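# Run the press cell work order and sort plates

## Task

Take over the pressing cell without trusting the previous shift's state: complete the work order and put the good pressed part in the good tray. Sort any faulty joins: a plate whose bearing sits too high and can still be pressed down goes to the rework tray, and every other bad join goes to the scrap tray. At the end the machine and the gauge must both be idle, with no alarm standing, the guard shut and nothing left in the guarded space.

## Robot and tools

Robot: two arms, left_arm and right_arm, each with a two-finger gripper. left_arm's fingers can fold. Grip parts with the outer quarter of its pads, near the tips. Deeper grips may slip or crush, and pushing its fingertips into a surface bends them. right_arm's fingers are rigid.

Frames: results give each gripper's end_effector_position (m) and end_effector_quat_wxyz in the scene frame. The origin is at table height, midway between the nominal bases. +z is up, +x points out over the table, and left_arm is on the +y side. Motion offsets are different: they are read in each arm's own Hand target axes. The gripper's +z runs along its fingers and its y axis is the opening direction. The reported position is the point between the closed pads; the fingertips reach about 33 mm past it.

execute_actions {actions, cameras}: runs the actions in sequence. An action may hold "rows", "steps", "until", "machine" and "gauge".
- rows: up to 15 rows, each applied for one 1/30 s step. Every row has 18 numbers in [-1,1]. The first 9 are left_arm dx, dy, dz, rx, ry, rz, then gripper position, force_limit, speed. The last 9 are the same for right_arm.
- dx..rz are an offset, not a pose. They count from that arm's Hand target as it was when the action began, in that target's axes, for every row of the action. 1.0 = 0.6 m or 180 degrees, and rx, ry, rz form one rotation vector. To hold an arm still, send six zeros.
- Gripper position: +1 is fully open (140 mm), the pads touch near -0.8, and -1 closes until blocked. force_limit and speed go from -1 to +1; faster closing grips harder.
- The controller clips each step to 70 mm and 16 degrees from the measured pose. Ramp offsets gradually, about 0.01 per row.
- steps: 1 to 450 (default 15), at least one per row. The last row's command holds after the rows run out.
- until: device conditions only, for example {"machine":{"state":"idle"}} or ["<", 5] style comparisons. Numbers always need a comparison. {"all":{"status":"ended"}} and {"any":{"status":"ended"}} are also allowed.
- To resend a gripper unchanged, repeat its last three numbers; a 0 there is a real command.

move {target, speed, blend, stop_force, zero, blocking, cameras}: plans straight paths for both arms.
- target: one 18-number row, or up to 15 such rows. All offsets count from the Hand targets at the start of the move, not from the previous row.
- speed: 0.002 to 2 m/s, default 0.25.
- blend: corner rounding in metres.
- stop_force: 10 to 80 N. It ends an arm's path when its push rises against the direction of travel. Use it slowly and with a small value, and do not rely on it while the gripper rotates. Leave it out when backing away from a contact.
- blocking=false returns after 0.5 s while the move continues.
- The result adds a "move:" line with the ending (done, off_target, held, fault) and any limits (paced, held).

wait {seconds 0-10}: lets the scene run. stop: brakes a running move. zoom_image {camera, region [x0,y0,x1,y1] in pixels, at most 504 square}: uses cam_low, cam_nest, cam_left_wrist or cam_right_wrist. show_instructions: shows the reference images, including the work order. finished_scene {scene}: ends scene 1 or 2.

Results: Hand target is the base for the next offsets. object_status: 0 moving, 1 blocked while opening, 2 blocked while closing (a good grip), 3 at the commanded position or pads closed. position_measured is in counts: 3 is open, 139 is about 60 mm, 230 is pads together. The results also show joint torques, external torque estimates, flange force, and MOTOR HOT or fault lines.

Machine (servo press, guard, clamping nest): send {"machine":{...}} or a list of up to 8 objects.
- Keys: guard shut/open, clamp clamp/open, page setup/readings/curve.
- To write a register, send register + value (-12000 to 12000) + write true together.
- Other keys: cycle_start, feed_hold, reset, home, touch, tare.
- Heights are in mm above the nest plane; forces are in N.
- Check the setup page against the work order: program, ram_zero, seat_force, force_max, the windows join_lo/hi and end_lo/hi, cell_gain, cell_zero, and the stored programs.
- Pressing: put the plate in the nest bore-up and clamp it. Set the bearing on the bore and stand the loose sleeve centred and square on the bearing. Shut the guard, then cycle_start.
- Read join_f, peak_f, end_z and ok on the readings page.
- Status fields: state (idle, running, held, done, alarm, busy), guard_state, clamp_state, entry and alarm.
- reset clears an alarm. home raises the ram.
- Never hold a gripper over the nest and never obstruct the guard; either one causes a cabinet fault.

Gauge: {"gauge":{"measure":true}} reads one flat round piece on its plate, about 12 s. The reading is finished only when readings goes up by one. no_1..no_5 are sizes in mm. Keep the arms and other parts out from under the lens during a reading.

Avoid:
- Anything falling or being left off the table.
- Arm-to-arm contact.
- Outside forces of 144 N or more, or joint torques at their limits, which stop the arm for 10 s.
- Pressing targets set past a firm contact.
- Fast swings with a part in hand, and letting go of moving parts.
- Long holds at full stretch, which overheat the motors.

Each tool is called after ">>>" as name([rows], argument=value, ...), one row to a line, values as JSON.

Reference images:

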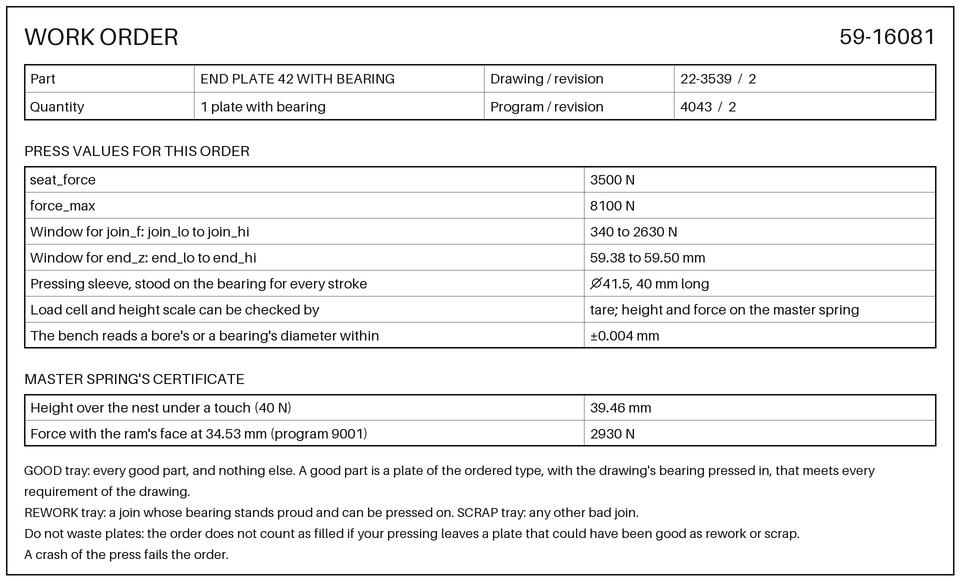

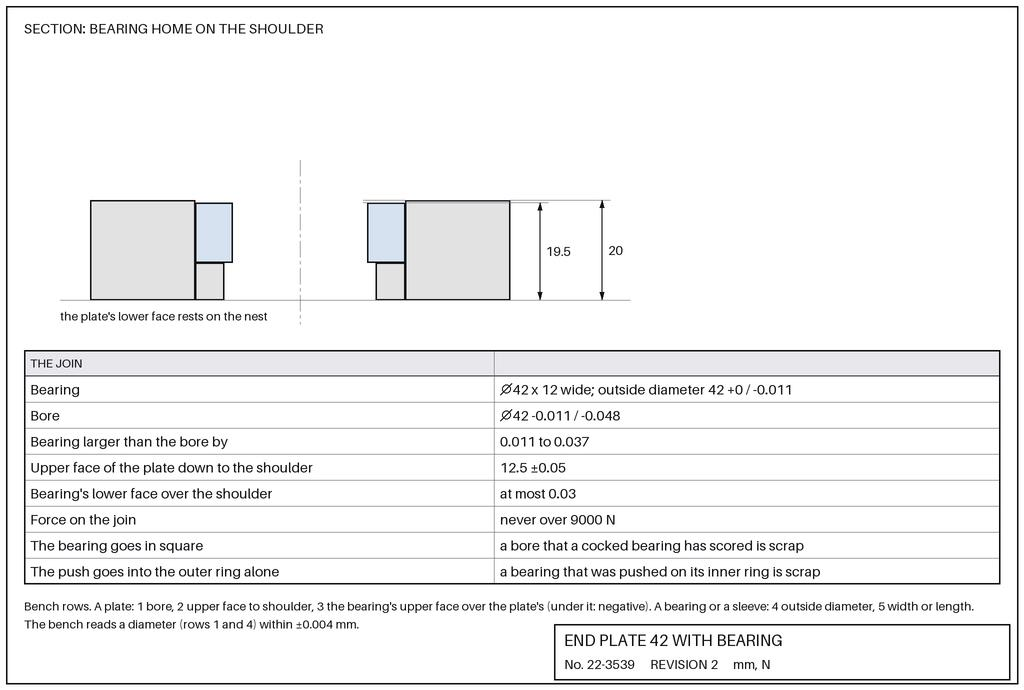

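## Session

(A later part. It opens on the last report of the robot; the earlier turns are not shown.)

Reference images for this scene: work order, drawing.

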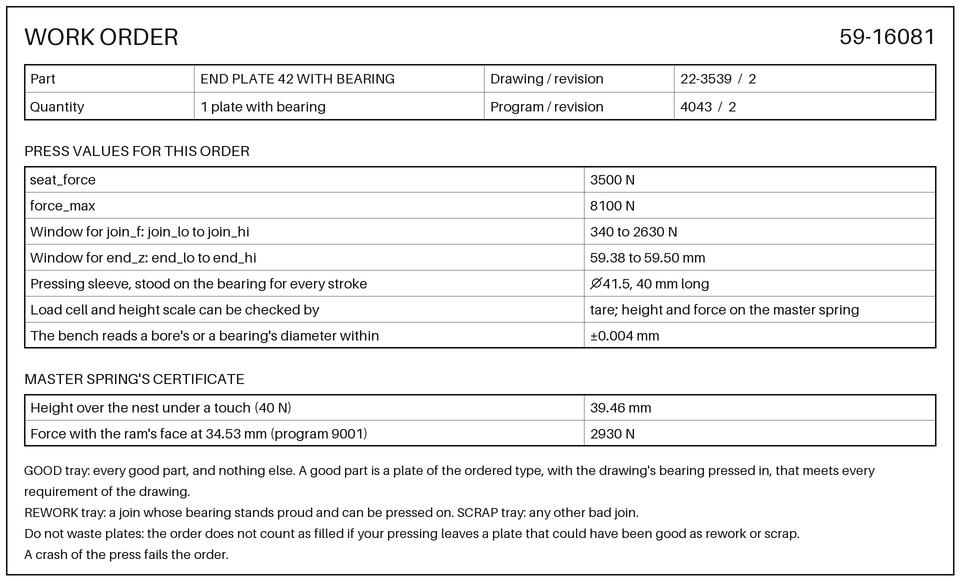

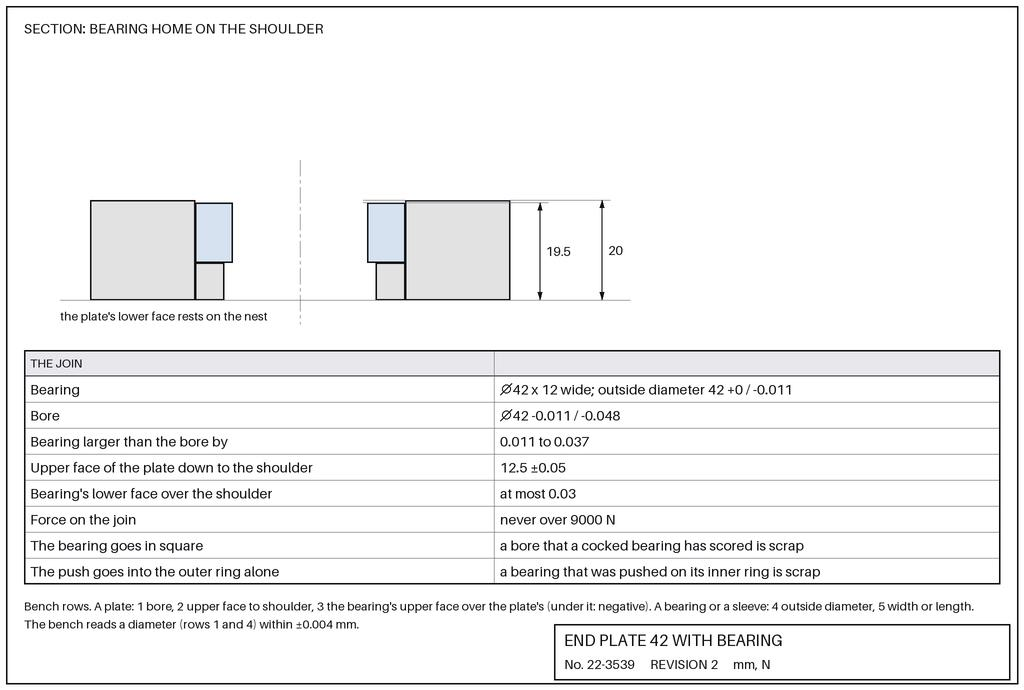

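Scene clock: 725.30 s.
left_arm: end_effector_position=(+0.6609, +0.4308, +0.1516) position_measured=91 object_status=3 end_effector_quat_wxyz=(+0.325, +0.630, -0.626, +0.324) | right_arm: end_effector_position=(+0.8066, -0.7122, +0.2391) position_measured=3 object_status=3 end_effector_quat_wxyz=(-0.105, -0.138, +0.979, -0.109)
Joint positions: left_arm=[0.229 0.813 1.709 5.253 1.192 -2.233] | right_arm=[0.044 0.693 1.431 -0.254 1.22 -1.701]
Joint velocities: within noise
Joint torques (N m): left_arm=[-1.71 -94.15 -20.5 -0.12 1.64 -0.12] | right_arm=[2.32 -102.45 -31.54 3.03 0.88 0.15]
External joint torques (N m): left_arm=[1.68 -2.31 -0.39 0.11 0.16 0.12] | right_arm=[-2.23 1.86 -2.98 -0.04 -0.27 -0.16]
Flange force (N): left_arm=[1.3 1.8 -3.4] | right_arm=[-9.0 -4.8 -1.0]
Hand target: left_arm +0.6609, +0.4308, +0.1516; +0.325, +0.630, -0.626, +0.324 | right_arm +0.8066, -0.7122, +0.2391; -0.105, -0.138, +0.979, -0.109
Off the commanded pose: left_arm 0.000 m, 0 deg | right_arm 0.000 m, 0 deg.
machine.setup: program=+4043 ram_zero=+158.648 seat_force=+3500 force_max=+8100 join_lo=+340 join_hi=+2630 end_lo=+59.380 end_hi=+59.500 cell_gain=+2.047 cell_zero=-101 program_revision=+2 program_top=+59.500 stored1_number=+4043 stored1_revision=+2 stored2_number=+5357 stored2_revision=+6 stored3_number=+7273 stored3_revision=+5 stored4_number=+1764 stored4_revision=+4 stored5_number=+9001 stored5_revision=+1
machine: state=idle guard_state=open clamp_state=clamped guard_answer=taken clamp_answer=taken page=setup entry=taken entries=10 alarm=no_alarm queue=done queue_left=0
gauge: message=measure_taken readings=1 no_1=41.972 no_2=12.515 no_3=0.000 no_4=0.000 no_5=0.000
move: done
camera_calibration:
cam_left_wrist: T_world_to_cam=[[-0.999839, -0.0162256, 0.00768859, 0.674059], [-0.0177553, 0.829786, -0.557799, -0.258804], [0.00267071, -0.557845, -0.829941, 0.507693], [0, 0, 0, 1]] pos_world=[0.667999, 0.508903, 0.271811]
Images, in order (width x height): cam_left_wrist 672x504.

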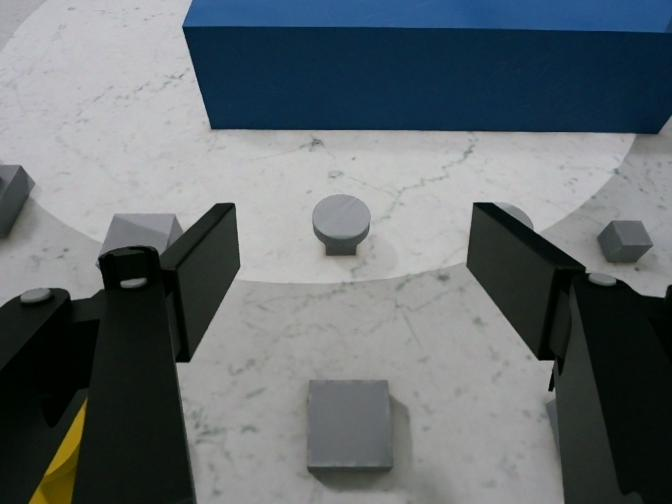

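>>> move([
  [-0.0447,-0.0067,0.064,0,0,0,0.3,-0.02,-0.6,0,0,0,0,0,0,1,1,1],
  [-0.0445,-0.0068,0.2302,0,0,0,0.3,-0.02,-0.6,0,0,0,0,0,0,1,1,1],
], speed=[0.2,0.1], blend=[0.02,0], cameras=["cam_left_wrist"])

>>> execute_actions([
  {"rows":[[0,0,0,0,0,0,-1,-0.5,-1,0,0,0,0,0,0,1,1,1]],"steps":70},
], cameras=["cam_left_wrist"])

Scene clock: 755.53 s.
left_arm: end_effector_position=(+0.6649, +0.3337, +0.0498) position_measured=91 object_status=3 end_effector_quat_wxyz=(+0.325, +0.630, -0.626, +0.324) | right_arm: end_effector_position=(+0.8066, -0.7122, +0.2391) position_measured=3 object_status=3 end_effector_quat_wxyz=(-0.105, -0.138, +0.979, -0.109)
Joint positions: left_arm=[0.103 0.942 1.719 5.101 1.071 -2.128] | right_arm=[0.044 0.693 1.431 -0.254 1.22 -1.701]
Joint velocities: within noise
Joint torques (N m): left_arm=[-2.29 -97.8 -14.98 -0.39 1.8 -0.03] | right_arm=[2.35 -102.69 -31.41 2.99 0.83 0.15]
External joint torques (N m): left_arm=[2.24 -1.68 -0.56 0.1 0.14 0.03] | right_arm=[-2.23 1.44 -3.26 0.01 -0.22 -0.16]
Flange force (N): left_arm=[0.0 0.2 -3.9] | right_arm=[-9.0 -4.9 -1.6]
Hand target: left_arm +0.6649, +0.3337, +0.0498; +0.325, +0.630, -0.626, +0.324 | right_arm +0.8066, -0.7122, +0.2391; -0.105, -0.138, +0.979, -0.109
Off the commanded pose: left_arm 0.000 m, 0 deg | right_arm 0.000 m, 0 deg.
machine.setup: program=+4043 ram_zero=+158.648 seat_force=+3500 force_max=+8100 join_lo=+340 join_hi=+2630 end_lo=+59.380 end_hi=+59.500 cell_gain=+2.047 cell_zero=-101 program_revision=+2 program_top=+59.500 stored1_number=+4043 stored1_revision=+2 stored2_number=+5357 stored2_revision=+6 stored3_number=+7273 stored3_revision=+5 stored4_number=+1764 stored4_revision=+4 stored5_number=+9001 stored5_revision=+1
machine: state=idle guard_state=open clamp_state=clamped guard_answer=taken clamp_answer=taken page=setup entry=taken entries=10 alarm=no_alarm queue=done queue_left=0
gauge: message=measure_taken readings=1 no_1=41.972 no_2=12.515 no_3=0.000 no_4=0.000 no_5=0.000
move: done
camera_calibration:
cam_left_wrist: T_world_to_cam=[[-0.999837, -0.0162516, 0.00782716, 0.677252], [-0.0178542, 0.829786, -0.557796, -0.234879], [0.00257019, -0.557845, -0.829941, 0.369095], [0, 0, 0, 1]] pos_world=[0.672, 0.411803, 0.170011]
Images, in order (width x height): cam_left_wrist 672x504.

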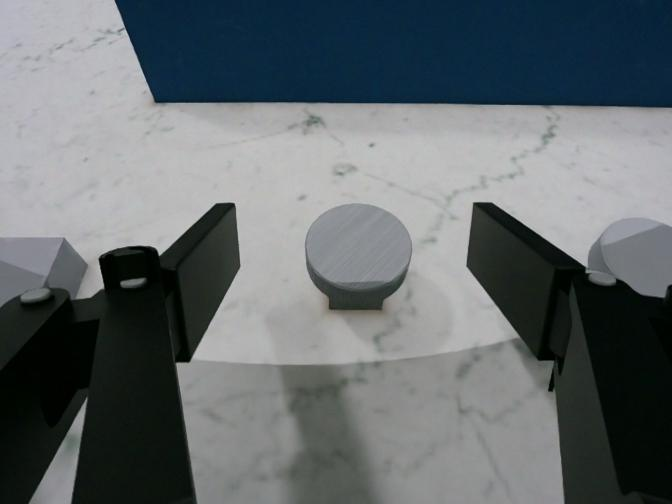

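Scene clock: 758.07 s.
left_arm: end_effector_position=(+0.6649, +0.3337, +0.0498) position_measured=168 object_status=2 end_effector_quat_wxyz=(+0.325, +0.630, -0.626, +0.324) | right_arm: end_effector_position=(+0.8066, -0.7122, +0.2391) position_measured=3 object_status=3 end_effector_quat_wxyz=(-0.105, -0.138, +0.979, -0.109)
Joint positions: left_arm=[0.103 0.942 1.719 5.101 1.071 -2.128] | right_arm=[0.044 0.693 1.431 -0.254 1.22 -1.701]
Joint velocities: within noise
Joint torques (N m): left_arm=[-3.35 -94.2 -14.52 -0.1 0.81 -0.15] | right_arm=[2.27 -102.75 -31.31 3.02 0.86 0.17]
External joint torques (N m): left_arm=[3.36 -5.22 -1.09 -0.2 1.12 0.15] | right_arm=[-2.4 1.55 -3.34 -0.03 -0.24 -0.18]
Flange force (N): left_arm=[3.2 1.7 -8.1] | right_arm=[-9.3 -5.2 -1.5]
Hand target: left_arm +0.6649, +0.3337, +0.0498; +0.325, +0.630, -0.626, +0.324 | right_arm +0.8066, -0.7122, +0.2391; -0.105, -0.138, +0.979, -0.109
Off the commanded pose: left_arm 0.000 m, 0 deg | right_arm 0.000 m, 0 deg.
machine.setup: program=+4043 ram_zero=+158.648 seat_force=+3500 force_max=+8100 join_lo=+340 join_hi=+2630 end_lo=+59.380 end_hi=+59.500 cell_gain=+2.047 cell_zero=-101 program_revision=+2 program_top=+59.500 stored1_number=+4043 stored1_revision=+2 stored2_number=+5357 stored2_revision=+6 stored3_number=+7273 stored3_revision=+5 stored4_number=+1764 stored4_revision=+4 stored5_number=+9001 stored5_revision=+1
machine: state=idle guard_state=open clamp_state=clamped guard_answer=taken clamp_answer=taken page=setup entry=taken entries=10 alarm=no_alarm queue=done queue_left=0
gauge: message=measure_taken readings=1 no_1=41.972 no_2=12.515 no_3=0.000 no_4=0.000 no_5=0.000
camera_calibration:
cam_left_wrist: T_world_to_cam=[[-0.999839, -0.0161694, 0.00776994, 0.677329], [-0.0177543, 0.829833, -0.557729, -0.234975], [0.0025704, -0.557777, -0.829987, 0.369074], [0, 0, 0, 1]] pos_world=[0.672099, 0.411803, 0.170011]
Images, in order (width x height): cam_left_wrist 672x504.

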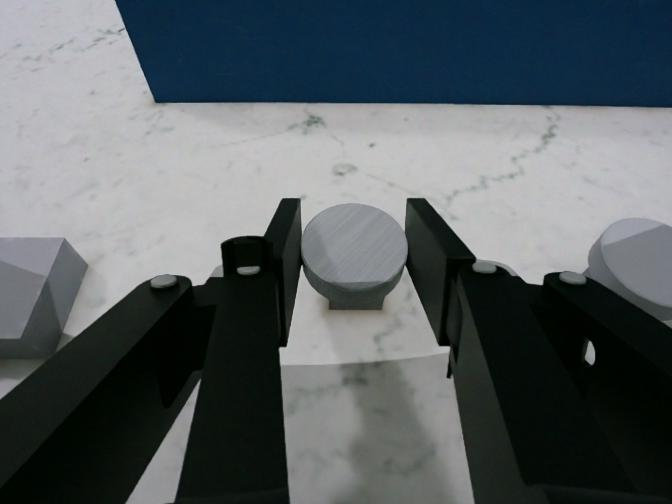

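>>> move([
  [0.0205,0,-0.0144,0,0,0,-1,-0.5,-1,0,0,0,0,0,0,1,1,1],
  [0.1907,0.0417,-0.3087,0,0,0,-1,-0.5,-1,0,0,0,0,0,0,1,1,1],
  [0.08,-0.1417,-0.4957,0.4095,0,-0.287,-1,-0.5,-1,0,0,0,0,0,0,1,1,1],
  [-0.0075,-0.3083,-0.4752,0.6247,0,-0.4378,-1,-0.5,-1,0,0,0,0,0,0,1,1,1],
], speed=[0.08,0.2,0.3,0.3], blend=[0.01,0.03,0.03,0], cameras=["cam_left_wrist"])

>>> move([
  [0.0237,0.0482,0.1208,0.1943,0,-0.1362,-1,-0.5,-1,0,0,0,0,0,0,1,1,1],
  [0.0165,-0.1158,0.3328,0.1943,0,-0.1362,-1,-0.5,-1,0,0,0,0,0,0,1,1,1],
], speed=0.2, blend=[0.03,0], cameras=["cam_left_wrist"])

Scene clock: 784.23 s.
left_arm: end_effector_position=(+0.8496, +0.5695, +0.2105) position_measured=168 object_status=2 end_effector_quat_wxyz=(-0.189, +0.812, +0.356, +0.422) | right_arm: end_effector_position=(+0.8066, -0.7122, +0.2391) position_measured=3 object_status=3 end_effector_quat_wxyz=(-0.105, -0.138, +0.979, -0.109)
Joint positions: left_arm=[-0.209 0.731 1.728 1.505 0.797 -0.687] | right_arm=[0.044 0.693 1.431 -0.254 1.22 -1.701]
Joint velocities: within noise
Joint torques (N m): left_arm=[-2.35 -99.05 -31.43 1.53 1.46 -0.05] | right_arm=[2.45 -102.72 -31.31 3.01 0.88 0.16]
External joint torques (N m): left_arm=[2.49 -1.14 0.64 -0.11 0.02 0.05] | right_arm=[-2.48 1.68 -3.3 -0.01 -0.27 -0.17]
Flange force (N): left_arm=[2.1 -3.6 0.3] | right_arm=[-9.4 -5.2 -1.3]
Hand target: left_arm +0.8496, +0.5695, +0.2104; -0.189, +0.812, +0.356, +0.422 | right_arm +0.8066, -0.7122, +0.2391; -0.105, -0.138, +0.979, -0.109
Off the commanded pose: left_arm 0.000 m, 0 deg | right_arm 0.000 m, 0 deg.
machine.setup: program=+4043 ram_zero=+158.648 seat_force=+3500 force_max=+8100 join_lo=+340 join_hi=+2630 end_lo=+59.380 end_hi=+59.500 cell_gain=+2.047 cell_zero=-101 program_revision=+2 program_top=+59.500 stored1_number=+4043 stored1_revision=+2 stored2_number=+5357 stored2_revision=+6 stored3_number=+7273 stored3_revision=+5 stored4_number=+1764 stored4_revision=+4 stored5_number=+9001 stored5_revision=+1
machine: state=idle guard_state=open clamp_state=clamped guard_answer=taken clamp_answer=taken page=setup entry=taken entries=10 alarm=no_alarm queue=done queue_left=0
gauge: message=measure_taken readings=1 no_1=41.972 no_2=12.515 no_3=0.000 no_4=0.000 no_5=0.000
move: done; blend cut to 0.0075 m at target 1
camera_calibration:
cam_left_wrist: T_world_to_cam=[[0.745924, -0.666022, -0.00347621, -0.246205], [-0.55128, -0.614471, -0.564371, 0.939378], [0.373748, 0.422894, -0.825514, -0.241298], [0, 0, 0, 1]] pos_world=[0.791695, 0.515286, 0.330107]
Images, in order (width x height): cam_left_wrist 672x504.

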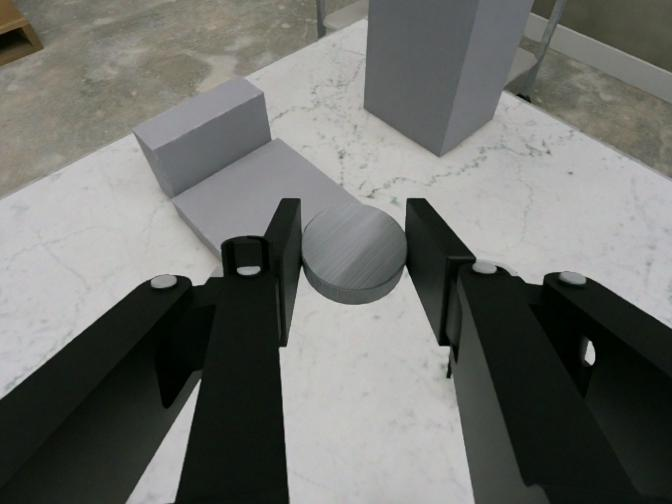

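Scene clock: 787.27 s.
left_arm: end_effector_position=(+0.9121, +0.7419, +0.1048) position_measured=168 object_status=2 end_effector_quat_wxyz=(-0.330, +0.626, +0.627, +0.326) | right_arm: end_effector_position=(+0.8066, -0.7122, +0.2391) position_measured=3 object_status=3 end_effector_quat_wxyz=(-0.105, -0.138, +0.979, -0.109)
Joint positions: left_arm=[-0.055 1.132 1.098 1.035 1.266 -0.594] | right_arm=[0.044 0.693 1.431 -0.254 1.22 -1.701]
Joint velocities: within noise
Joint torques (N m): left_arm=[-2.29 -129.23 -36.21 3.61 1.16 -0.09] | right_arm=[2.15 -102.64 -31.35 3.05 0.89 0.13]
External joint torques (N m): left_arm=[1.99 0.23 1.05 -0.06 0.14 0.09] | right_arm=[-2.35 1.52 -3.29 -0.06 -0.27 -0.14]
Flange force (N): left_arm=[1.3 -2.7 1.6] | right_arm=[-9.1 -5.0 -1.4]
Hand target: left_arm +0.9121, +0.7419, +0.1047; -0.330, +0.626, +0.627, +0.326 | right_arm +0.8066, -0.7122, +0.2391; -0.105, -0.138, +0.979, -0.109
Off the commanded pose: left_arm 0.000 m, 0 deg | right_arm 0.000 m, 0 deg.
machine.setup: program=+4043 ram_zero=+158.648 seat_force=+3500 force_max=+8100 join_lo=+340 join_hi=+2630 end_lo=+59.380 end_hi=+59.500 cell_gain=+2.047 cell_zero=-101 program_revision=+2 program_top=+59.500 stored1_number=+4043 stored1_revision=+2 stored2_number=+5357 stored2_revision=+6 stored3_number=+7273 stored3_revision=+5 stored4_number=+1764 stored4_revision=+4 stored5_number=+9001 stored5_revision=+1
machine: state=idle guard_state=open clamp_state=clamped guard_answer=taken clamp_answer=taken page=setup entry=taken entries=10 alarm=no_alarm queue=done queue_left=0
gauge: message=measure_taken readings=1 no_1=41.972 no_2=12.515 no_3=0.000 no_4=0.000 no_5=0.000
move: done
camera_calibration:
cam_left_wrist: T_world_to_cam=[[0.999863, 0.0165521, -0.000233061, -0.916692], [0.0134908, -0.822937, -0.567973, 0.660033], [-0.00959296, 0.567892, -0.823047, -0.183045], [0, 0, 0, 1]] pos_world=[0.905906, 0.662288, 0.224012]
Images, in order (width x height): cam_left_wrist 672x504.

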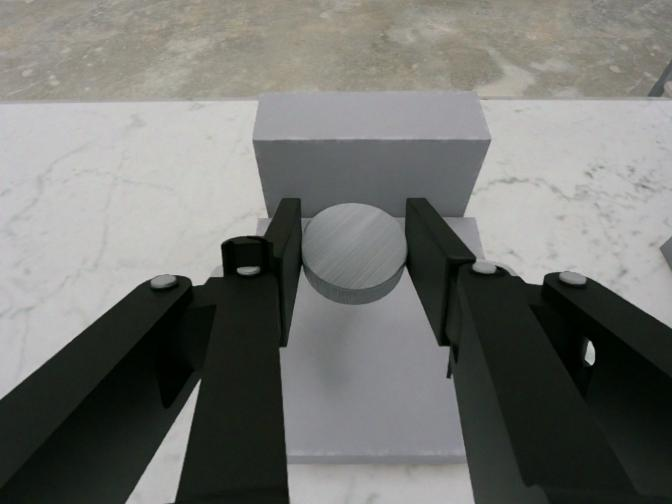

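>>> move(target=[-0.0748,0.005,0.0443,0,0,0,-1,-0.5,-1,0,0,0,0,0,0,1,1,1], speed=0.022, stop_force=12, cameras=["cam_left_wrist"])

Scene clock: 794.90 s.
left_arm: end_effector_position=(+0.9149, +0.7384, +0.0558) position_measured=168 object_status=2 end_effector_quat_wxyz=(-0.330, +0.625, +0.627, +0.326) | right_arm: end_effector_position=(+0.8066, -0.7122, +0.2391) position_measured=3 object_status=3 end_effector_quat_wxyz=(-0.105, -0.138, +0.979, -0.109)
Joint positions: left_arm=[-0.059 1.192 1.073 1.043 1.251 -0.626] | right_arm=[0.044 0.693 1.431 -0.254 1.22 -1.701]
Joint velocities: within noise
Joint torques (N m): left_arm=[-1.92 -108.83 -27.42 -0.66 -3.37 0.13] | right_arm=[2.32 -102.76 -31.38 3.03 0.83 0.23]
External joint torques (N m): left_arm=[1.91 -22 -7 4.09 4.73 -0.13] | right_arm=[-2.5 1.44 -3.33 -0.03 -0.21 -0.24]
Flange force (N): left_arm=[20.1 -5.9 -12.6] | right_arm=[-9.1 -5.3 -1.6]
Hand target: left_arm +0.9148, +0.7385, +0.0558; -0.330, +0.625, +0.627, +0.326 (not the last commanded pose) | right_arm +0.8066, -0.7122, +0.2391; -0.105, -0.138, +0.979, -0.109
Off the commanded pose: left_arm 0.003 m, 0 deg | right_arm 0.000 m, 0 deg.
machine.setup: program=+4043 ram_zero=+158.648 seat_force=+3500 force_max=+8100 join_lo=+340 join_hi=+2630 end_lo=+59.380 end_hi=+59.500 cell_gain=+2.047 cell_zero=-101 program_revision=+2 program_top=+59.500 stored1_number=+4043 stored1_revision=+2 stored2_number=+5357 stored2_revision=+6 stored3_number=+7273 stored3_revision=+5 stored4_number=+1764 stored4_revision=+4 stored5_number=+9001 stored5_revision=+1
machine: state=idle guard_state=open clamp_state=clamped guard_answer=taken clamp_answer=taken page=setup entry=taken entries=10 alarm=no_alarm queue=done queue_left=0
gauge: message=measure_taken readings=1 no_1=41.972 no_2=12.515 no_3=0.000 no_4=0.000 no_5=0.000
move: contact (left_arm)
camera_calibration:
cam_left_wrist: T_world_to_cam=[[0.999864, 0.016495, -0.000145096, -0.919424], [0.0134903, -0.822733, -0.568269, 0.629202], [-0.00949295, 0.568189, -0.822843, -0.221682], [0, 0, 0, 1]] pos_world=[0.908706, 0.658788, 0.175012]
Images, in order (width x height): cam_left_wrist 672x504.

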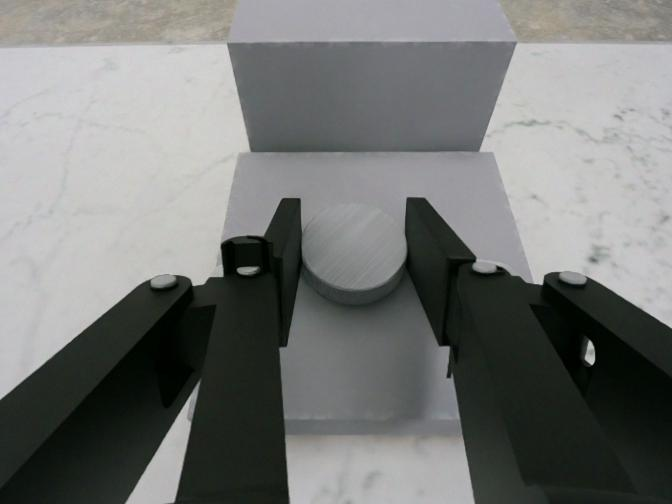

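>>> execute_actions([
  {"rows":[[0.001,0,-0.0007,0,0,0,-1,-0.5,-1,0,0,0,0,0,0,1,1,1]],"steps":8},
  {"rows":[[0,0,0,0,0,0,0.3,-0.02,-0.6,0,0,0,0,0,0,1,1,1]],"steps":25},
], cameras=[])

>>> move(target=[0,0,-0.33,0,0,0,0.3,-0.02,-0.6,0,0,0,0,0,0,1,1,1], cameras=["cam_left_wrist"])

>>> execute_actions([
  {"gauge":{"measure":true},"steps":450,"until":{"gauge":{"readings":[">=",2]}}},
], cameras=[])

Scene clock: 804.77 s.
left_arm: end_effector_position=(+0.9148, +0.7385, +0.0565) position_measured=91 object_status=3 end_effector_quat_wxyz=(-0.330, +0.625, +0.627, +0.326) | right_arm: end_effector_position=(+0.8066, -0.7122, +0.2391) position_measured=3 object_status=3 end_effector_quat_wxyz=(-0.105, -0.138, +0.979, -0.109)
Joint positions: left_arm=[-0.059 1.191 1.073 1.043 1.251 -0.626] | right_arm=[0.044 0.693 1.431 -0.254 1.22 -1.701]
Joint velocities: within noise
Joint torques (N m): left_arm=[-2.23 -130.46 -34.97 3.4 1.17 -0.08] | right_arm=[2.22 -102.55 -31.42 3.03 0.89 0.21]
External joint torques (N m): left_arm=[2.13 0.01 0.7 0.01 0.18 0.08] | right_arm=[-2.17 1.74 -3.09 -0.04 -0.27 -0.22]
External joint torques at the end of the 1st action: left_arm=[4.07 -8.69 -3.06 1.99 1.61 -0.12] | right_arm=[-2.16 1.34 -3.15 -0.04 -0.27 -0.14]
Flange force (N): left_arm=[1.5 -1.9 1.5] | right_arm=[-9.0 -4.8 -1.2]
Flange force at the end of the 1st action (N): left_arm=[9.7 -1.7 -1.8] | right_arm=[-8.6 -4.7 -1.4]
Hand target: left_arm +0.9148, +0.7385, +0.0565; -0.330, +0.625, +0.627, +0.326 | right_arm +0.8066, -0.7122, +0.2391; -0.105, -0.138, +0.979, -0.109
Off the commanded pose: left_arm 0.000 m, 0 deg | right_arm 0.000 m, 0 deg.
machine.setup: program=+4043 ram_zero=+158.648 seat_force=+3500 force_max=+8100 join_lo=+340 join_hi=+2630 end_lo=+59.380 end_hi=+59.500 cell_gain=+2.047 cell_zero=-101 program_revision=+2 program_top=+59.500 stored1_number=+4043 stored1_revision=+2 stored2_number=+5357 stored2_revision=+6 stored3_number=+7273 stored3_revision=+5 stored4_number=+1764 stored4_revision=+4 stored5_number=+9001 stored5_revision=+1
machine: state=idle guard_state=open clamp_state=clamped guard_answer=taken clamp_answer=taken page=setup entry=taken entries=10 alarm=no_alarm queue=done queue_left=0
gauge: message=measure_taken readings=1 no_1=41.972 no_2=12.515 no_3=0.000 no_4=0.000 no_5=0.000
No camera images: "cameras" was empty.

Scene clock: 805.93 s.
left_arm: end_effector_position=(+0.9160, +0.5756, +0.1691) position_measured=91 object_status=3 end_effector_quat_wxyz=(-0.330, +0.625, +0.627, +0.326) | right_arm: end_effector_position=(+0.8066, -0.7122, +0.2391) position_measured=3 object_status=3 end_effector_quat_wxyz=(-0.105, -0.138, +0.979, -0.109)
Joint positions: left_arm=[-0.217 1.099 1.032 0.94 1.431 -0.584] | right_arm=[0.044 0.693 1.431 -0.254 1.22 -1.701]
Joint velocities: within noise
Joint torques (N m): left_arm=[-2.6 -128.16 -37.24 3.98 1.08 -0.11] | right_arm=[2.32 -102.66 -31.23 3.04 0.86 0.15]
External joint torques (N m): left_arm=[2.11 -1.31 0.28 0.08 0.19 0.11] | right_arm=[-2.28 1.21 -3.48 -0.03 -0.24 -0.16]
Flange force (N): left_arm=[2.7 -2.2 1.2] | right_arm=[-9.1 -5.1 -1.9]
Hand target: left_arm +0.9160, +0.5756, +0.1691; -0.330, +0.625, +0.627, +0.326 | right_arm +0.8066, -0.7122, +0.2391; -0.105, -0.138, +0.979, -0.109
Off the commanded pose: left_arm 0.000 m, 0 deg | right_arm 0.000 m, 0 deg.
machine.setup: program=+4043 ram_zero=+158.648 seat_force=+3500 force_max=+8100 join_lo=+340 join_hi=+2630 end_lo=+59.380 end_hi=+59.500 cell_gain=+2.047 cell_zero=-101 program_revision=+2 program_top=+59.500 stored1_number=+4043 stored1_revision=+2 stored2_number=+5357 stored2_revision=+6 stored3_number=+7273 stored3_revision=+5 stored4_number=+1764 stored4_revision=+4 stored5_number=+9001 stored5_revision=+1
machine: state=idle guard_state=open clamp_state=clamped guard_answer=taken clamp_answer=taken page=setup entry=taken entries=10 alarm=no_alarm queue=done queue_left=0
gauge: message=measure_taken readings=1 no_1=41.972 no_2=12.515 no_3=0.000 no_4=0.000 no_5=0.000
move: done
camera_calibration:
cam_left_wrist: T_world_to_cam=[[0.999863, 0.0165769, -0.0000893442, -0.917977], [0.0135902, -0.822778, -0.5682, 0.559598], [-0.0094925, 0.568121, -0.82289, -0.0358124], [0, 0, 0, 1]] pos_world=[0.909906, 0.495988, 0.288412]
Images, in order (width x height): cam_left_wrist 672x504.

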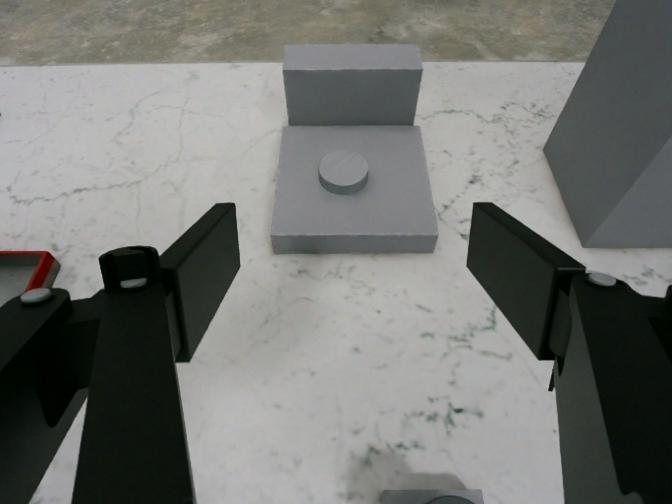

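Scene clock: 818.13 s.
left_arm: end_effector_position=(+0.9160, +0.5756, +0.1691) position_measured=91 object_status=3 end_effector_quat_wxyz=(-0.330, +0.625, +0.627, +0.326) | right_arm: end_effector_position=(+0.8066, -0.7122, +0.2391) position_measured=3 object_status=3 end_effector_quat_wxyz=(-0.105, -0.138, +0.979, -0.109)
Joint positions: left_arm=[-0.217 1.099 1.032 0.94 1.431 -0.584] | right_arm=[0.044 0.693 1.431 -0.254 1.22 -1.701]
Joint velocities: within noise
Joint torques (N m): left_arm=[-1.88 -128.57 -37.47 4.1 1.12 -0.13] | right_arm=[2.25 -102.4 -31.36 3.04 0.84 0.13]
External joint torques (N m): left_arm=[1.5 -0.7 0.62 -0.05 0.15 0.13] | right_arm=[-2.42 1.03 -3.37 -0.04 -0.22 -0.14]
Flange force (N): left_arm=[1.9 -2.5 1.1] | right_arm=[-8.6 -5.1 -1.8]
Hand target: left_arm +0.9160, +0.5756, +0.1691; -0.330, +0.625, +0.627, +0.326 | right_arm +0.8066, -0.7122, +0.2391; -0.105, -0.138, +0.979, -0.109
Tool commands: left_gripper/position=+0.3 left_gripper/force_limit=-0.02 left_gripper/speed=-0.6 right_gripper/position=+1.0 right_gripper/force_limit=+1.0 right_gripper/speed=+1.0
Off the commanded pose: left_arm 0.000 m, 0 deg | right_arm 0.000 m, 0 deg.
machine.setup: program=+4043 ram_zero=+158.648 seat_force=+3500 force_max=+8100 join_lo=+340 join_hi=+2630 end_lo=+59.380 end_hi=+59.500 cell_gain=+2.047 cell_zero=-101 program_revision=+2 program_top=+59.500 stored1_number=+4043 stored1_revision=+2 stored2_number=+5357 stored2_revision=+6 stored3_number=+7273 stored3_revision=+5 stored4_number=+1764 stored4_revision=+4 stored5_number=+9001 stored5_revision=+1
machine: state=idle guard_state=open clamp_state=clamped guard_answer=taken clamp_answer=taken page=setup entry=taken entries=10 alarm=no_alarm queue=done queue_left=0
gauge: message=measure_taken readings=2 no_1=0.000 no_2=0.000 no_3=0.000 no_4=41.993 no_5=11.997
No camera images: "cameras" was empty.

>>> move(target=[0.0034,0,0.3378,0,0,0,0.3,-0.02,-0.6,0,0,0,0,0,0,1,1,1], speed=0.15, cameras=[])

>>> execute_actions([
  {"rows":[[0,0,0,0,0,0,-1,-1,-1,0,0,0,0,0,0,1,1,1]],"steps":70},
], cameras=["cam_left_wrist"])

Scene clock: 832.17 s.
left_arm: end_effector_position=(+0.9149, +0.7435, +0.0556) position_measured=91 object_status=3 end_effector_quat_wxyz=(-0.330, +0.625, +0.627, +0.326) | right_arm: end_effector_position=(+0.8066, -0.7122, +0.2391) position_measured=3 object_status=3 end_effector_quat_wxyz=(-0.105, -0.138, +0.979, -0.109)
Joint positions: left_arm=[-0.054 1.192 1.073 1.046 1.247 -0.625] | right_arm=[0.044 0.693 1.431 -0.254 1.22 -1.701]
Joint velocities: within noise
Joint torques (N m): left_arm=[-1.89 -129.91 -34.77 3.31 1.12 -0.04] | right_arm=[2.29 -102.48 -31.35 3.09 0.88 0.14]
External joint torques (N m): left_arm=[1.63 -0.82 0.33 0.1 0.23 0.04] | right_arm=[-2.17 1.25 -3.29 -0.08 -0.26 -0.15]
Flange force (N): left_arm=[1.9 -1.9 0.6] | right_arm=[-8.8 -4.8 -1.6]
Hand target: left_arm +0.9148, +0.7435, +0.0555; -0.330, +0.625, +0.627, +0.326 | right_arm +0.8066, -0.7122, +0.2391; -0.105, -0.138, +0.979, -0.109
Off the commanded pose: left_arm 0.000 m, 0 deg | right_arm 0.000 m, 0 deg.
machine.setup: program=+4043 ram_zero=+158.648 seat_force=+3500 force_max=+8100 join_lo=+340 join_hi=+2630 end_lo=+59.380 end_hi=+59.500 cell_gain=+2.047 cell_zero=-101 program_revision=+2 program_top=+59.500 stored1_number=+4043 stored1_revision=+2 stored2_number=+5357 stored2_revision=+6 stored3_number=+7273 stored3_revision=+5 stored4_number=+1764 stored4_revision=+4 stored5_number=+9001 stored5_revision=+1
machine: state=idle guard_state=open clamp_state=clamped guard_answer=taken clamp_answer=taken page=setup entry=taken entries=10 alarm=no_alarm queue=done queue_left=0
gauge: message=measure_taken readings=2 no_1=0.000 no_2=0.000 no_3=0.000 no_4=41.993 no_5=11.997
move: done
No camera images: "cameras" was empty.

Scene clock: 834.70 s.
left_arm: end_effector_position=(+0.9148, +0.7435, +0.0556) position_measured=168 object_status=2 end_effector_quat_wxyz=(-0.330, +0.625, +0.627, +0.326) | right_arm: end_effector_position=(+0.8066, -0.7122, +0.2391) position_measured=3 object_status=3 end_effector_quat_wxyz=(-0.105, -0.138, +0.979, -0.109)
Joint positions: left_arm=[-0.054 1.192 1.073 1.046 1.247 -0.625] | right_arm=[0.044 0.693 1.431 -0.254 1.22 -1.701]
Joint velocities: within noise
Joint torques (N m): left_arm=[1.28 -101.09 -20.3 -3.02 -1.57 0.2] | right_arm=[2.5 -102.5 -31.43 3.06 0.85 0.24]
External joint torques (N m): left_arm=[-1.25 -29.87 -14.22 6.45 2.93 -0.21] | right_arm=[-2.63 1.63 -3.12 -0.07 -0.24 -0.25]
Flange force (N): left_arm=[23.5 3.6 -16.4] | right_arm=[-8.8 -5.4 -1.2]
Hand target: left_arm +0.9148, +0.7435, +0.0555; -0.330, +0.625, +0.627, +0.326 | right_arm +0.8066, -0.7122, +0.2391; -0.105, -0.138, +0.979, -0.109
Off the commanded pose: left_arm 0.000 m, 0 deg | right_arm 0.000 m, 0 deg.
machine.setup: program=+4043 ram_zero=+158.648 seat_force=+3500 force_max=+8100 join_lo=+340 join_hi=+2630 end_lo=+59.380 end_hi=+59.500 cell_gain=+2.047 cell_zero=-101 program_revision=+2 program_top=+59.500 stored1_number=+4043 stored1_revision=+2 stored2_number=+5357 stored2_revision=+6 stored3_number=+7273 stored3_revision=+5 stored4_number=+1764 stored4_revision=+4 stored5_number=+9001 stored5_revision=+1
machine: state=idle guard_state=open clamp_state=clamped guard_answer=taken clamp_answer=taken page=setup entry=taken entries=10 alarm=no_alarm queue=done queue_left=0
gauge: message=measure_taken readings=2 no_1=0.000 no_2=0.000 no_3=0.000 no_4=41.993 no_5=11.997
camera_calibration:
cam_left_wrist: T_world_to_cam=[[0.999863, 0.016577, -0.0000878519, -0.919569], [0.0135903, -0.822731, -0.568268, 0.63311], [-0.00949243, 0.568189, -0.822844, -0.224688], [0, 0, 0, 1]] pos_world=[0.908706, 0.663788, 0.174812]
Images, in order (width x height): cam_left_wrist 672x504.

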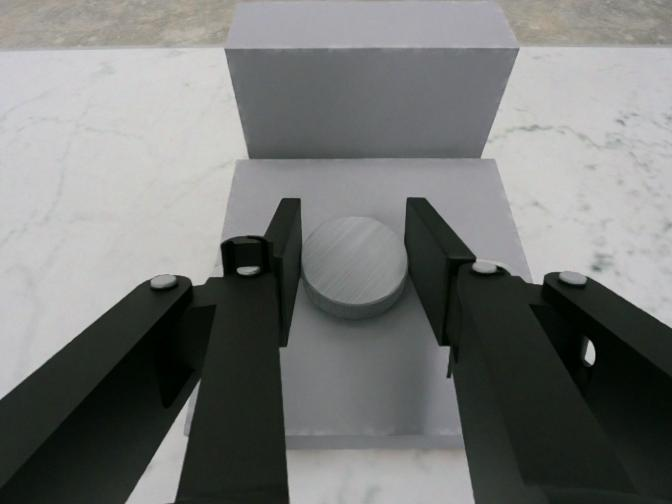

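>>> move([
  [0.0819,0,-0.0574,0,0,0,-1,-1,-1,0,0,0,0,0,0,1,1,1],
  [0.0583,0,-0.2567,0,0,0,-1,-1,-1,0,0,0,0,0,0,1,1,1],
  [0.046,-0.1117,-0.3903,-0.1943,0,0.1362,-1,-1,-1,0,0,0,0,0,0,1,1,1],
  [0.095,-0.2783,-0.4655,-0.4095,0,0.287,-1,-1,-1,0,0,0,0,0,0,1,1,1],
], speed=[0.06,0.2,0.25,0.3], blend=[0.01,0.03,0.03,0], cameras=[])

>>> move([
  [-0.118,0.3667,-0.2205,-0.4095,0,0.287,-1,-1,-1,0,0,0,0,0,0,1,1,1],
  [-0.1897,0.7,-0.1703,-0.4095,0,0.287,-1,-1,-1,0,0,0,0,0,0,1,1,1],
], speed=0.25, blend=[0.03,0], cameras=["cam_nest","cam_left_wrist"])

Scene clock: 858.73 s.
left_arm: end_effector_position=(+0.7495, +0.5454, +0.2619) position_measured=168 object_status=2 end_effector_quat_wxyz=(-0.004, +0.888, +0.000, +0.460) | right_arm: end_effector_position=(+0.8066, -0.7122, +0.2391) position_measured=3 object_status=3 end_effector_quat_wxyz=(-0.105, -0.138, +0.979, -0.109)
Joint positions: left_arm=[0.024 0.457 2.131 3.149 0.403 -1.568] | right_arm=[0.044 0.693 1.431 -0.254 1.22 -1.701]
Joint velocities: within noise
Joint torques (N m): left_arm=[-2.53 -68.44 -24.92 -2.28 2.27 -0.03] | right_arm=[2.14 -102.7 -31.38 3.03 0.86 0.13]
External joint torques (N m): left_arm=[2.52 -1.84 0.6 0.01 0.02 0.03] | right_arm=[-2.35 1.64 -3.22 -0.05 -0.25 -0.14]
Flange force (N): left_arm=[0.5 -4.2 -4.1] | right_arm=[-9.2 -5.0 -1.3]
Hand target: left_arm +0.7495, +0.5454, +0.2619; -0.004, +0.888, +0.000, +0.460 | right_arm +0.8066, -0.7122, +0.2391; -0.105, -0.138, +0.979, -0.109
Off the commanded pose: left_arm 0.000 m, 0 deg | right_arm 0.000 m, 0 deg.
machine.setup: program=+4043 ram_zero=+158.648 seat_force=+3500 force_max=+8100 join_lo=+340 join_hi=+2630 end_lo=+59.380 end_hi=+59.500 cell_gain=+2.047 cell_zero=-101 program_revision=+2 program_top=+59.500 stored1_number=+4043 stored1_revision=+2 stored2_number=+5357 stored2_revision=+6 stored3_number=+7273 stored3_revision=+5 stored4_number=+1764 stored4_revision=+4 stored5_number=+9001 stored5_revision=+1
machine: state=idle guard_state=open clamp_state=clamped guard_answer=taken clamp_answer=taken page=setup entry=taken entries=10 alarm=no_alarm queue=done queue_left=0
gauge: message=measure_taken readings=2 no_1=0.000 no_2=0.000 no_3=0.000 no_4=41.993 no_5=11.997
move: done
No camera images: "cameras" was empty.

Scene clock: 863.10 s.
left_arm: end_effector_position=(+0.6023, +0.1250, +0.2252) position_measured=168 object_status=2 end_effector_quat_wxyz=(+0.325, +0.630, -0.626, +0.324) | right_arm: end_effector_position=(+0.8066, -0.7122, +0.2391) position_measured=3 object_status=3 end_effector_quat_wxyz=(-0.105, -0.138, +0.979, -0.109)
Joint positions: left_arm=[-0.189 0.64 1.875 4.966 0.97 -2.346] | right_arm=[0.044 0.693 1.431 -0.254 1.22 -1.701]
Joint velocities: within noise
Joint torques (N m): left_arm=[-2.56 -81.88 -21.85 -0.89 1.56 -0.08] | right_arm=[2.44 -102.48 -31.36 3.04 0.84 0.17]
External joint torques (N m): left_arm=[2.27 -1.74 0.23 0.2 0.1 0.07] | right_arm=[-2.74 0.96 -3.41 -0.04 -0.22 -0.17]
Flange force (N): left_arm=[-0.2 1.4 -4.5] | right_arm=[-8.5 -5.5 -1.8]
Hand target: left_arm +0.6022, +0.1250, +0.2252; +0.325, +0.630, -0.626, +0.324 | right_arm +0.8066, -0.7122, +0.2391; -0.105, -0.138, +0.979, -0.109
Off the commanded pose: left_arm 0.000 m, 0 deg | right_arm 0.000 m, 0 deg.
machine.setup: program=+4043 ram_zero=+158.648 seat_force=+3500 force_max=+8100 join_lo=+340 join_hi=+2630 end_lo=+59.380 end_hi=+59.500 cell_gain=+2.047 cell_zero=-101 program_revision=+2 program_top=+59.500 stored1_number=+4043 stored1_revision=+2 stored2_number=+5357 stored2_revision=+6 stored3_number=+7273 stored3_revision=+5 stored4_number=+1764 stored4_revision=+4 stored5_number=+9001 stored5_revision=+1
machine: state=idle guard_state=open clamp_state=clamped guard_answer=taken clamp_answer=taken page=setup entry=taken entries=10 alarm=no_alarm queue=done queue_left=0
gauge: message=measure_taken readings=2 no_1=0.000 no_2=0.000 no_3=0.000 no_4=41.993 no_5=11.997
move: done
camera_calibration:
cam_left_wrist: T_world_to_cam=[[-0.99984, -0.0162575, 0.00746086, 0.610028], [-0.0176558, 0.829987, -0.557504, 0.0346716], [0.00287121, -0.557546, -0.830141, 0.398285], [0, 0, 0, 1]] pos_world=[0.609399, 0.203203, 0.345411]
Images, in order (width x height): cam_nest 672x504, cam_left_wrist 672x504.

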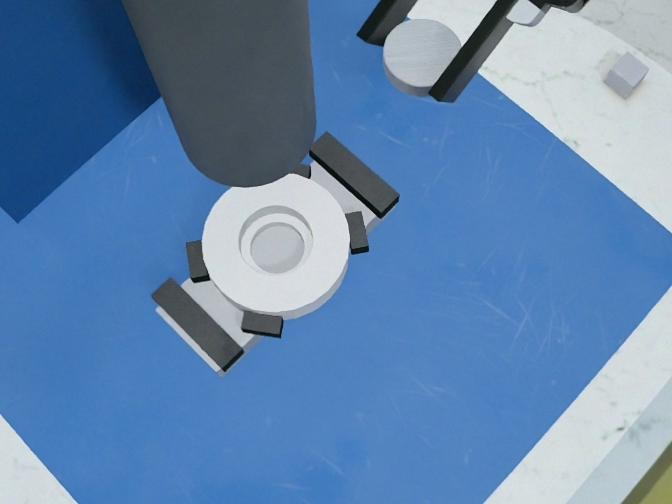

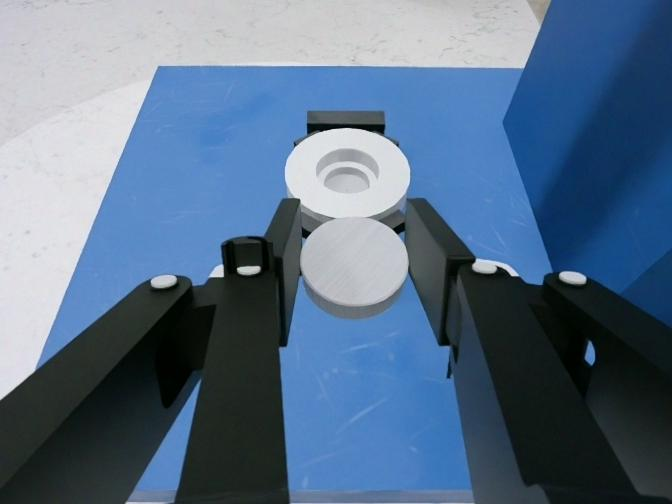

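>>> zoom_image(camera="cam_left_wrist", region=[230, 150, 480, 400])

>>> zoom_image(camera="cam_left_wrist", region=[280, 110, 420, 230])

Scaled by 2.016 from the camera's 672x504 image, which has a finer 960x720 frame.

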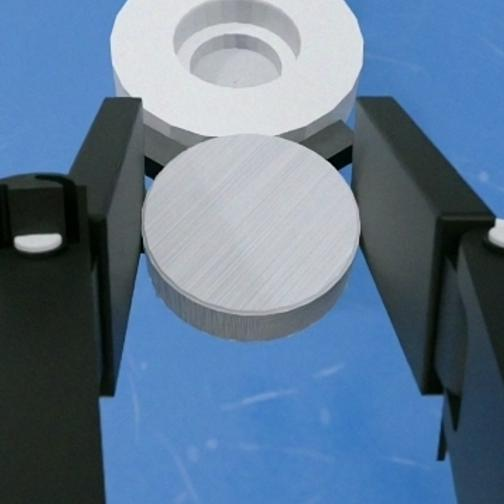

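Scaled by 3.600 from the camera's 672x504 image, which has a finer 960x720 frame.

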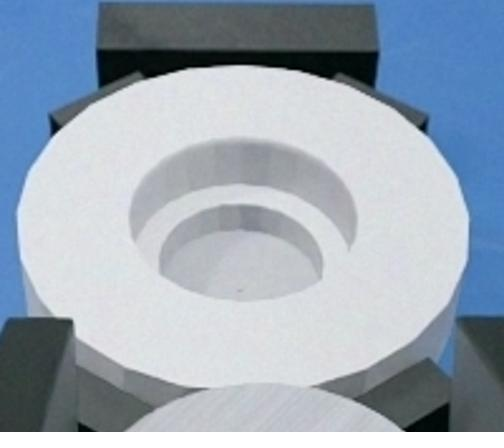

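>>> move([
  [-0.0077,0.002,0.0767,0,0,0,-1,-1,-1,0,0,0,0,0,0,1,1,1],
  [0.0553,0.0025,0.1957,0,0,0,-1,-1,-1,0,0,0,0,0,0,1,1,1],
], speed=[0.12,0.1], blend=[0.02,0], cameras=["cam_nest","cam_left_wrist"])

>>> zoom_image(camera="cam_left_wrist", region=[230, 150, 480, 400])

>>> zoom_image(camera="cam_nest", region=[200, 160, 360, 330])

Scene clock: 902.83 s.
left_arm: end_effector_position=(+0.6011, +0.0101, +0.1843) position_measured=168 object_status=2 end_effector_quat_wxyz=(+0.325, +0.630, -0.626, +0.324) | right_arm: end_effector_position=(+0.8066, -0.7122, +0.2391) position_measured=3 object_status=3 end_effector_quat_wxyz=(-0.105, -0.138, +0.979, -0.109)
Joint positions: left_arm=[-0.345 0.72 1.825 4.829 0.877 -2.33] | right_arm=[0.044 0.693 1.431 -0.254 1.22 -1.701]
Joint velocities: within noise
Joint torques (N m): left_arm=[-2.22 -87.88 -20.94 -1.05 1.61 -0.11] | right_arm=[2.06 -102.75 -31.33 3.08 0.82 0.19]
External joint torques (N m): left_arm=[2.22 -1.18 0.27 0.13 0.05 0.11] | right_arm=[-2 1.37 -3.35 -0.07 -0.2 -0.2]
Flange force (N): left_arm=[-0.8 0.5 -3.8] | right_arm=[-9.2 -4.8 -1.8]
Hand target: left_arm +0.6010, +0.0100, +0.1842; +0.325, +0.630, -0.626, +0.324 | right_arm +0.8066, -0.7122, +0.2391; -0.105, -0.138, +0.979, -0.109
Off the commanded pose: left_arm 0.000 m, 0 deg | right_arm 0.000 m, 0 deg.
machine.setup: program=+4043 ram_zero=+158.648 seat_force=+3500 force_max=+8100 join_lo=+340 join_hi=+2630 end_lo=+59.380 end_hi=+59.500 cell_gain=+2.047 cell_zero=-101 program_revision=+2 program_top=+59.500 stored1_number=+4043 stored1_revision=+2 stored2_number=+5357 stored2_revision=+6 stored3_number=+7273 stored3_revision=+5 stored4_number=+1764 stored4_revision=+4 stored5_number=+9001 stored5_revision=+1
machine: state=idle guard_state=open clamp_state=clamped guard_answer=taken clamp_answer=taken page=setup entry=taken entries=10 alarm=no_alarm queue=done queue_left=0
gauge: message=measure_taken readings=2 no_1=0.000 no_2=0.000 no_3=0.000 no_4=41.993 no_5=11.997
move: done
camera_calibration:
cam_left_wrist: T_world_to_cam=[[-0.99984, -0.0162575, 0.00746086, 0.607264], [-0.0176558, 0.829987, -0.557504, 0.107297], [0.00287121, -0.557546, -0.830141, 0.300218], [0, 0, 0, 1]] pos_world=[0.608199, 0.0882031, 0.304511]
Images, in order (width x height): cam_nest 672x504, cam_left_wrist 672x504.

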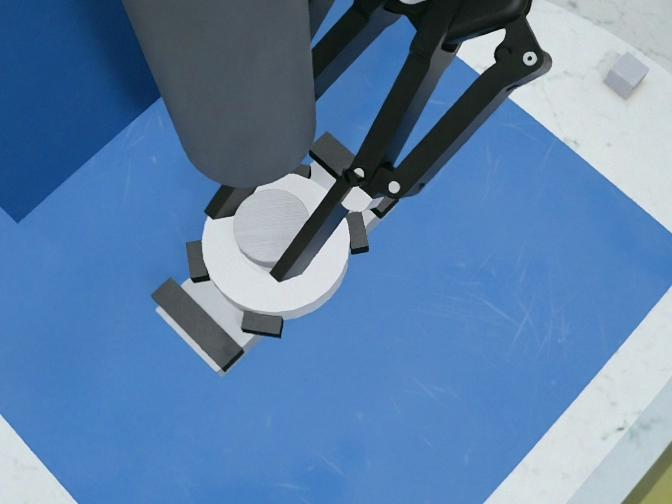

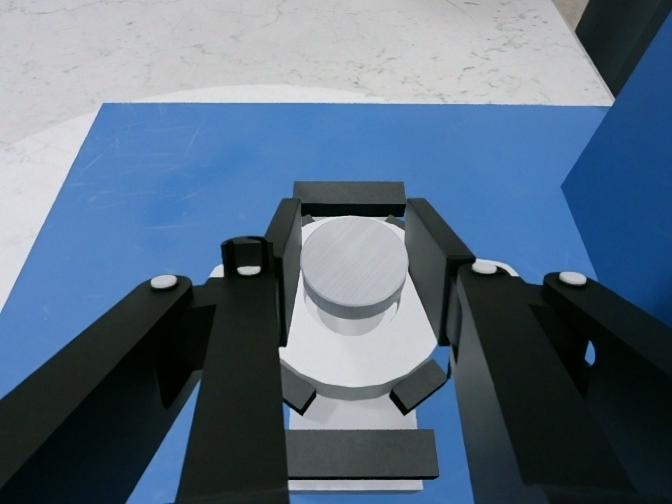

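Scaled by 2.016 from the camera's 672x504 image, which has a finer 960x720 frame.

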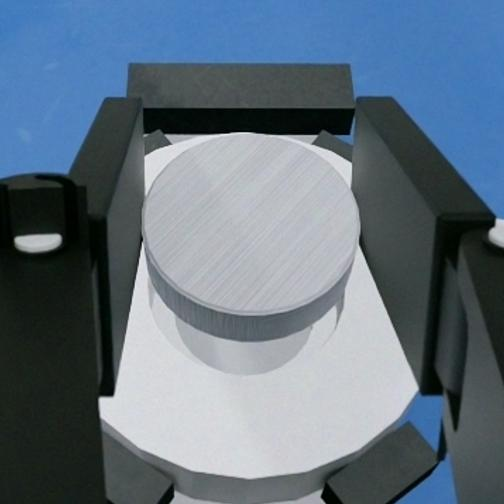

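Scaled by 2.965 from the camera's 672x504 image, which has a finer 960x720 frame.

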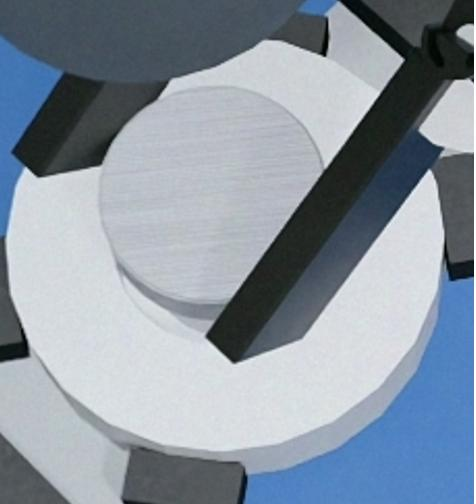

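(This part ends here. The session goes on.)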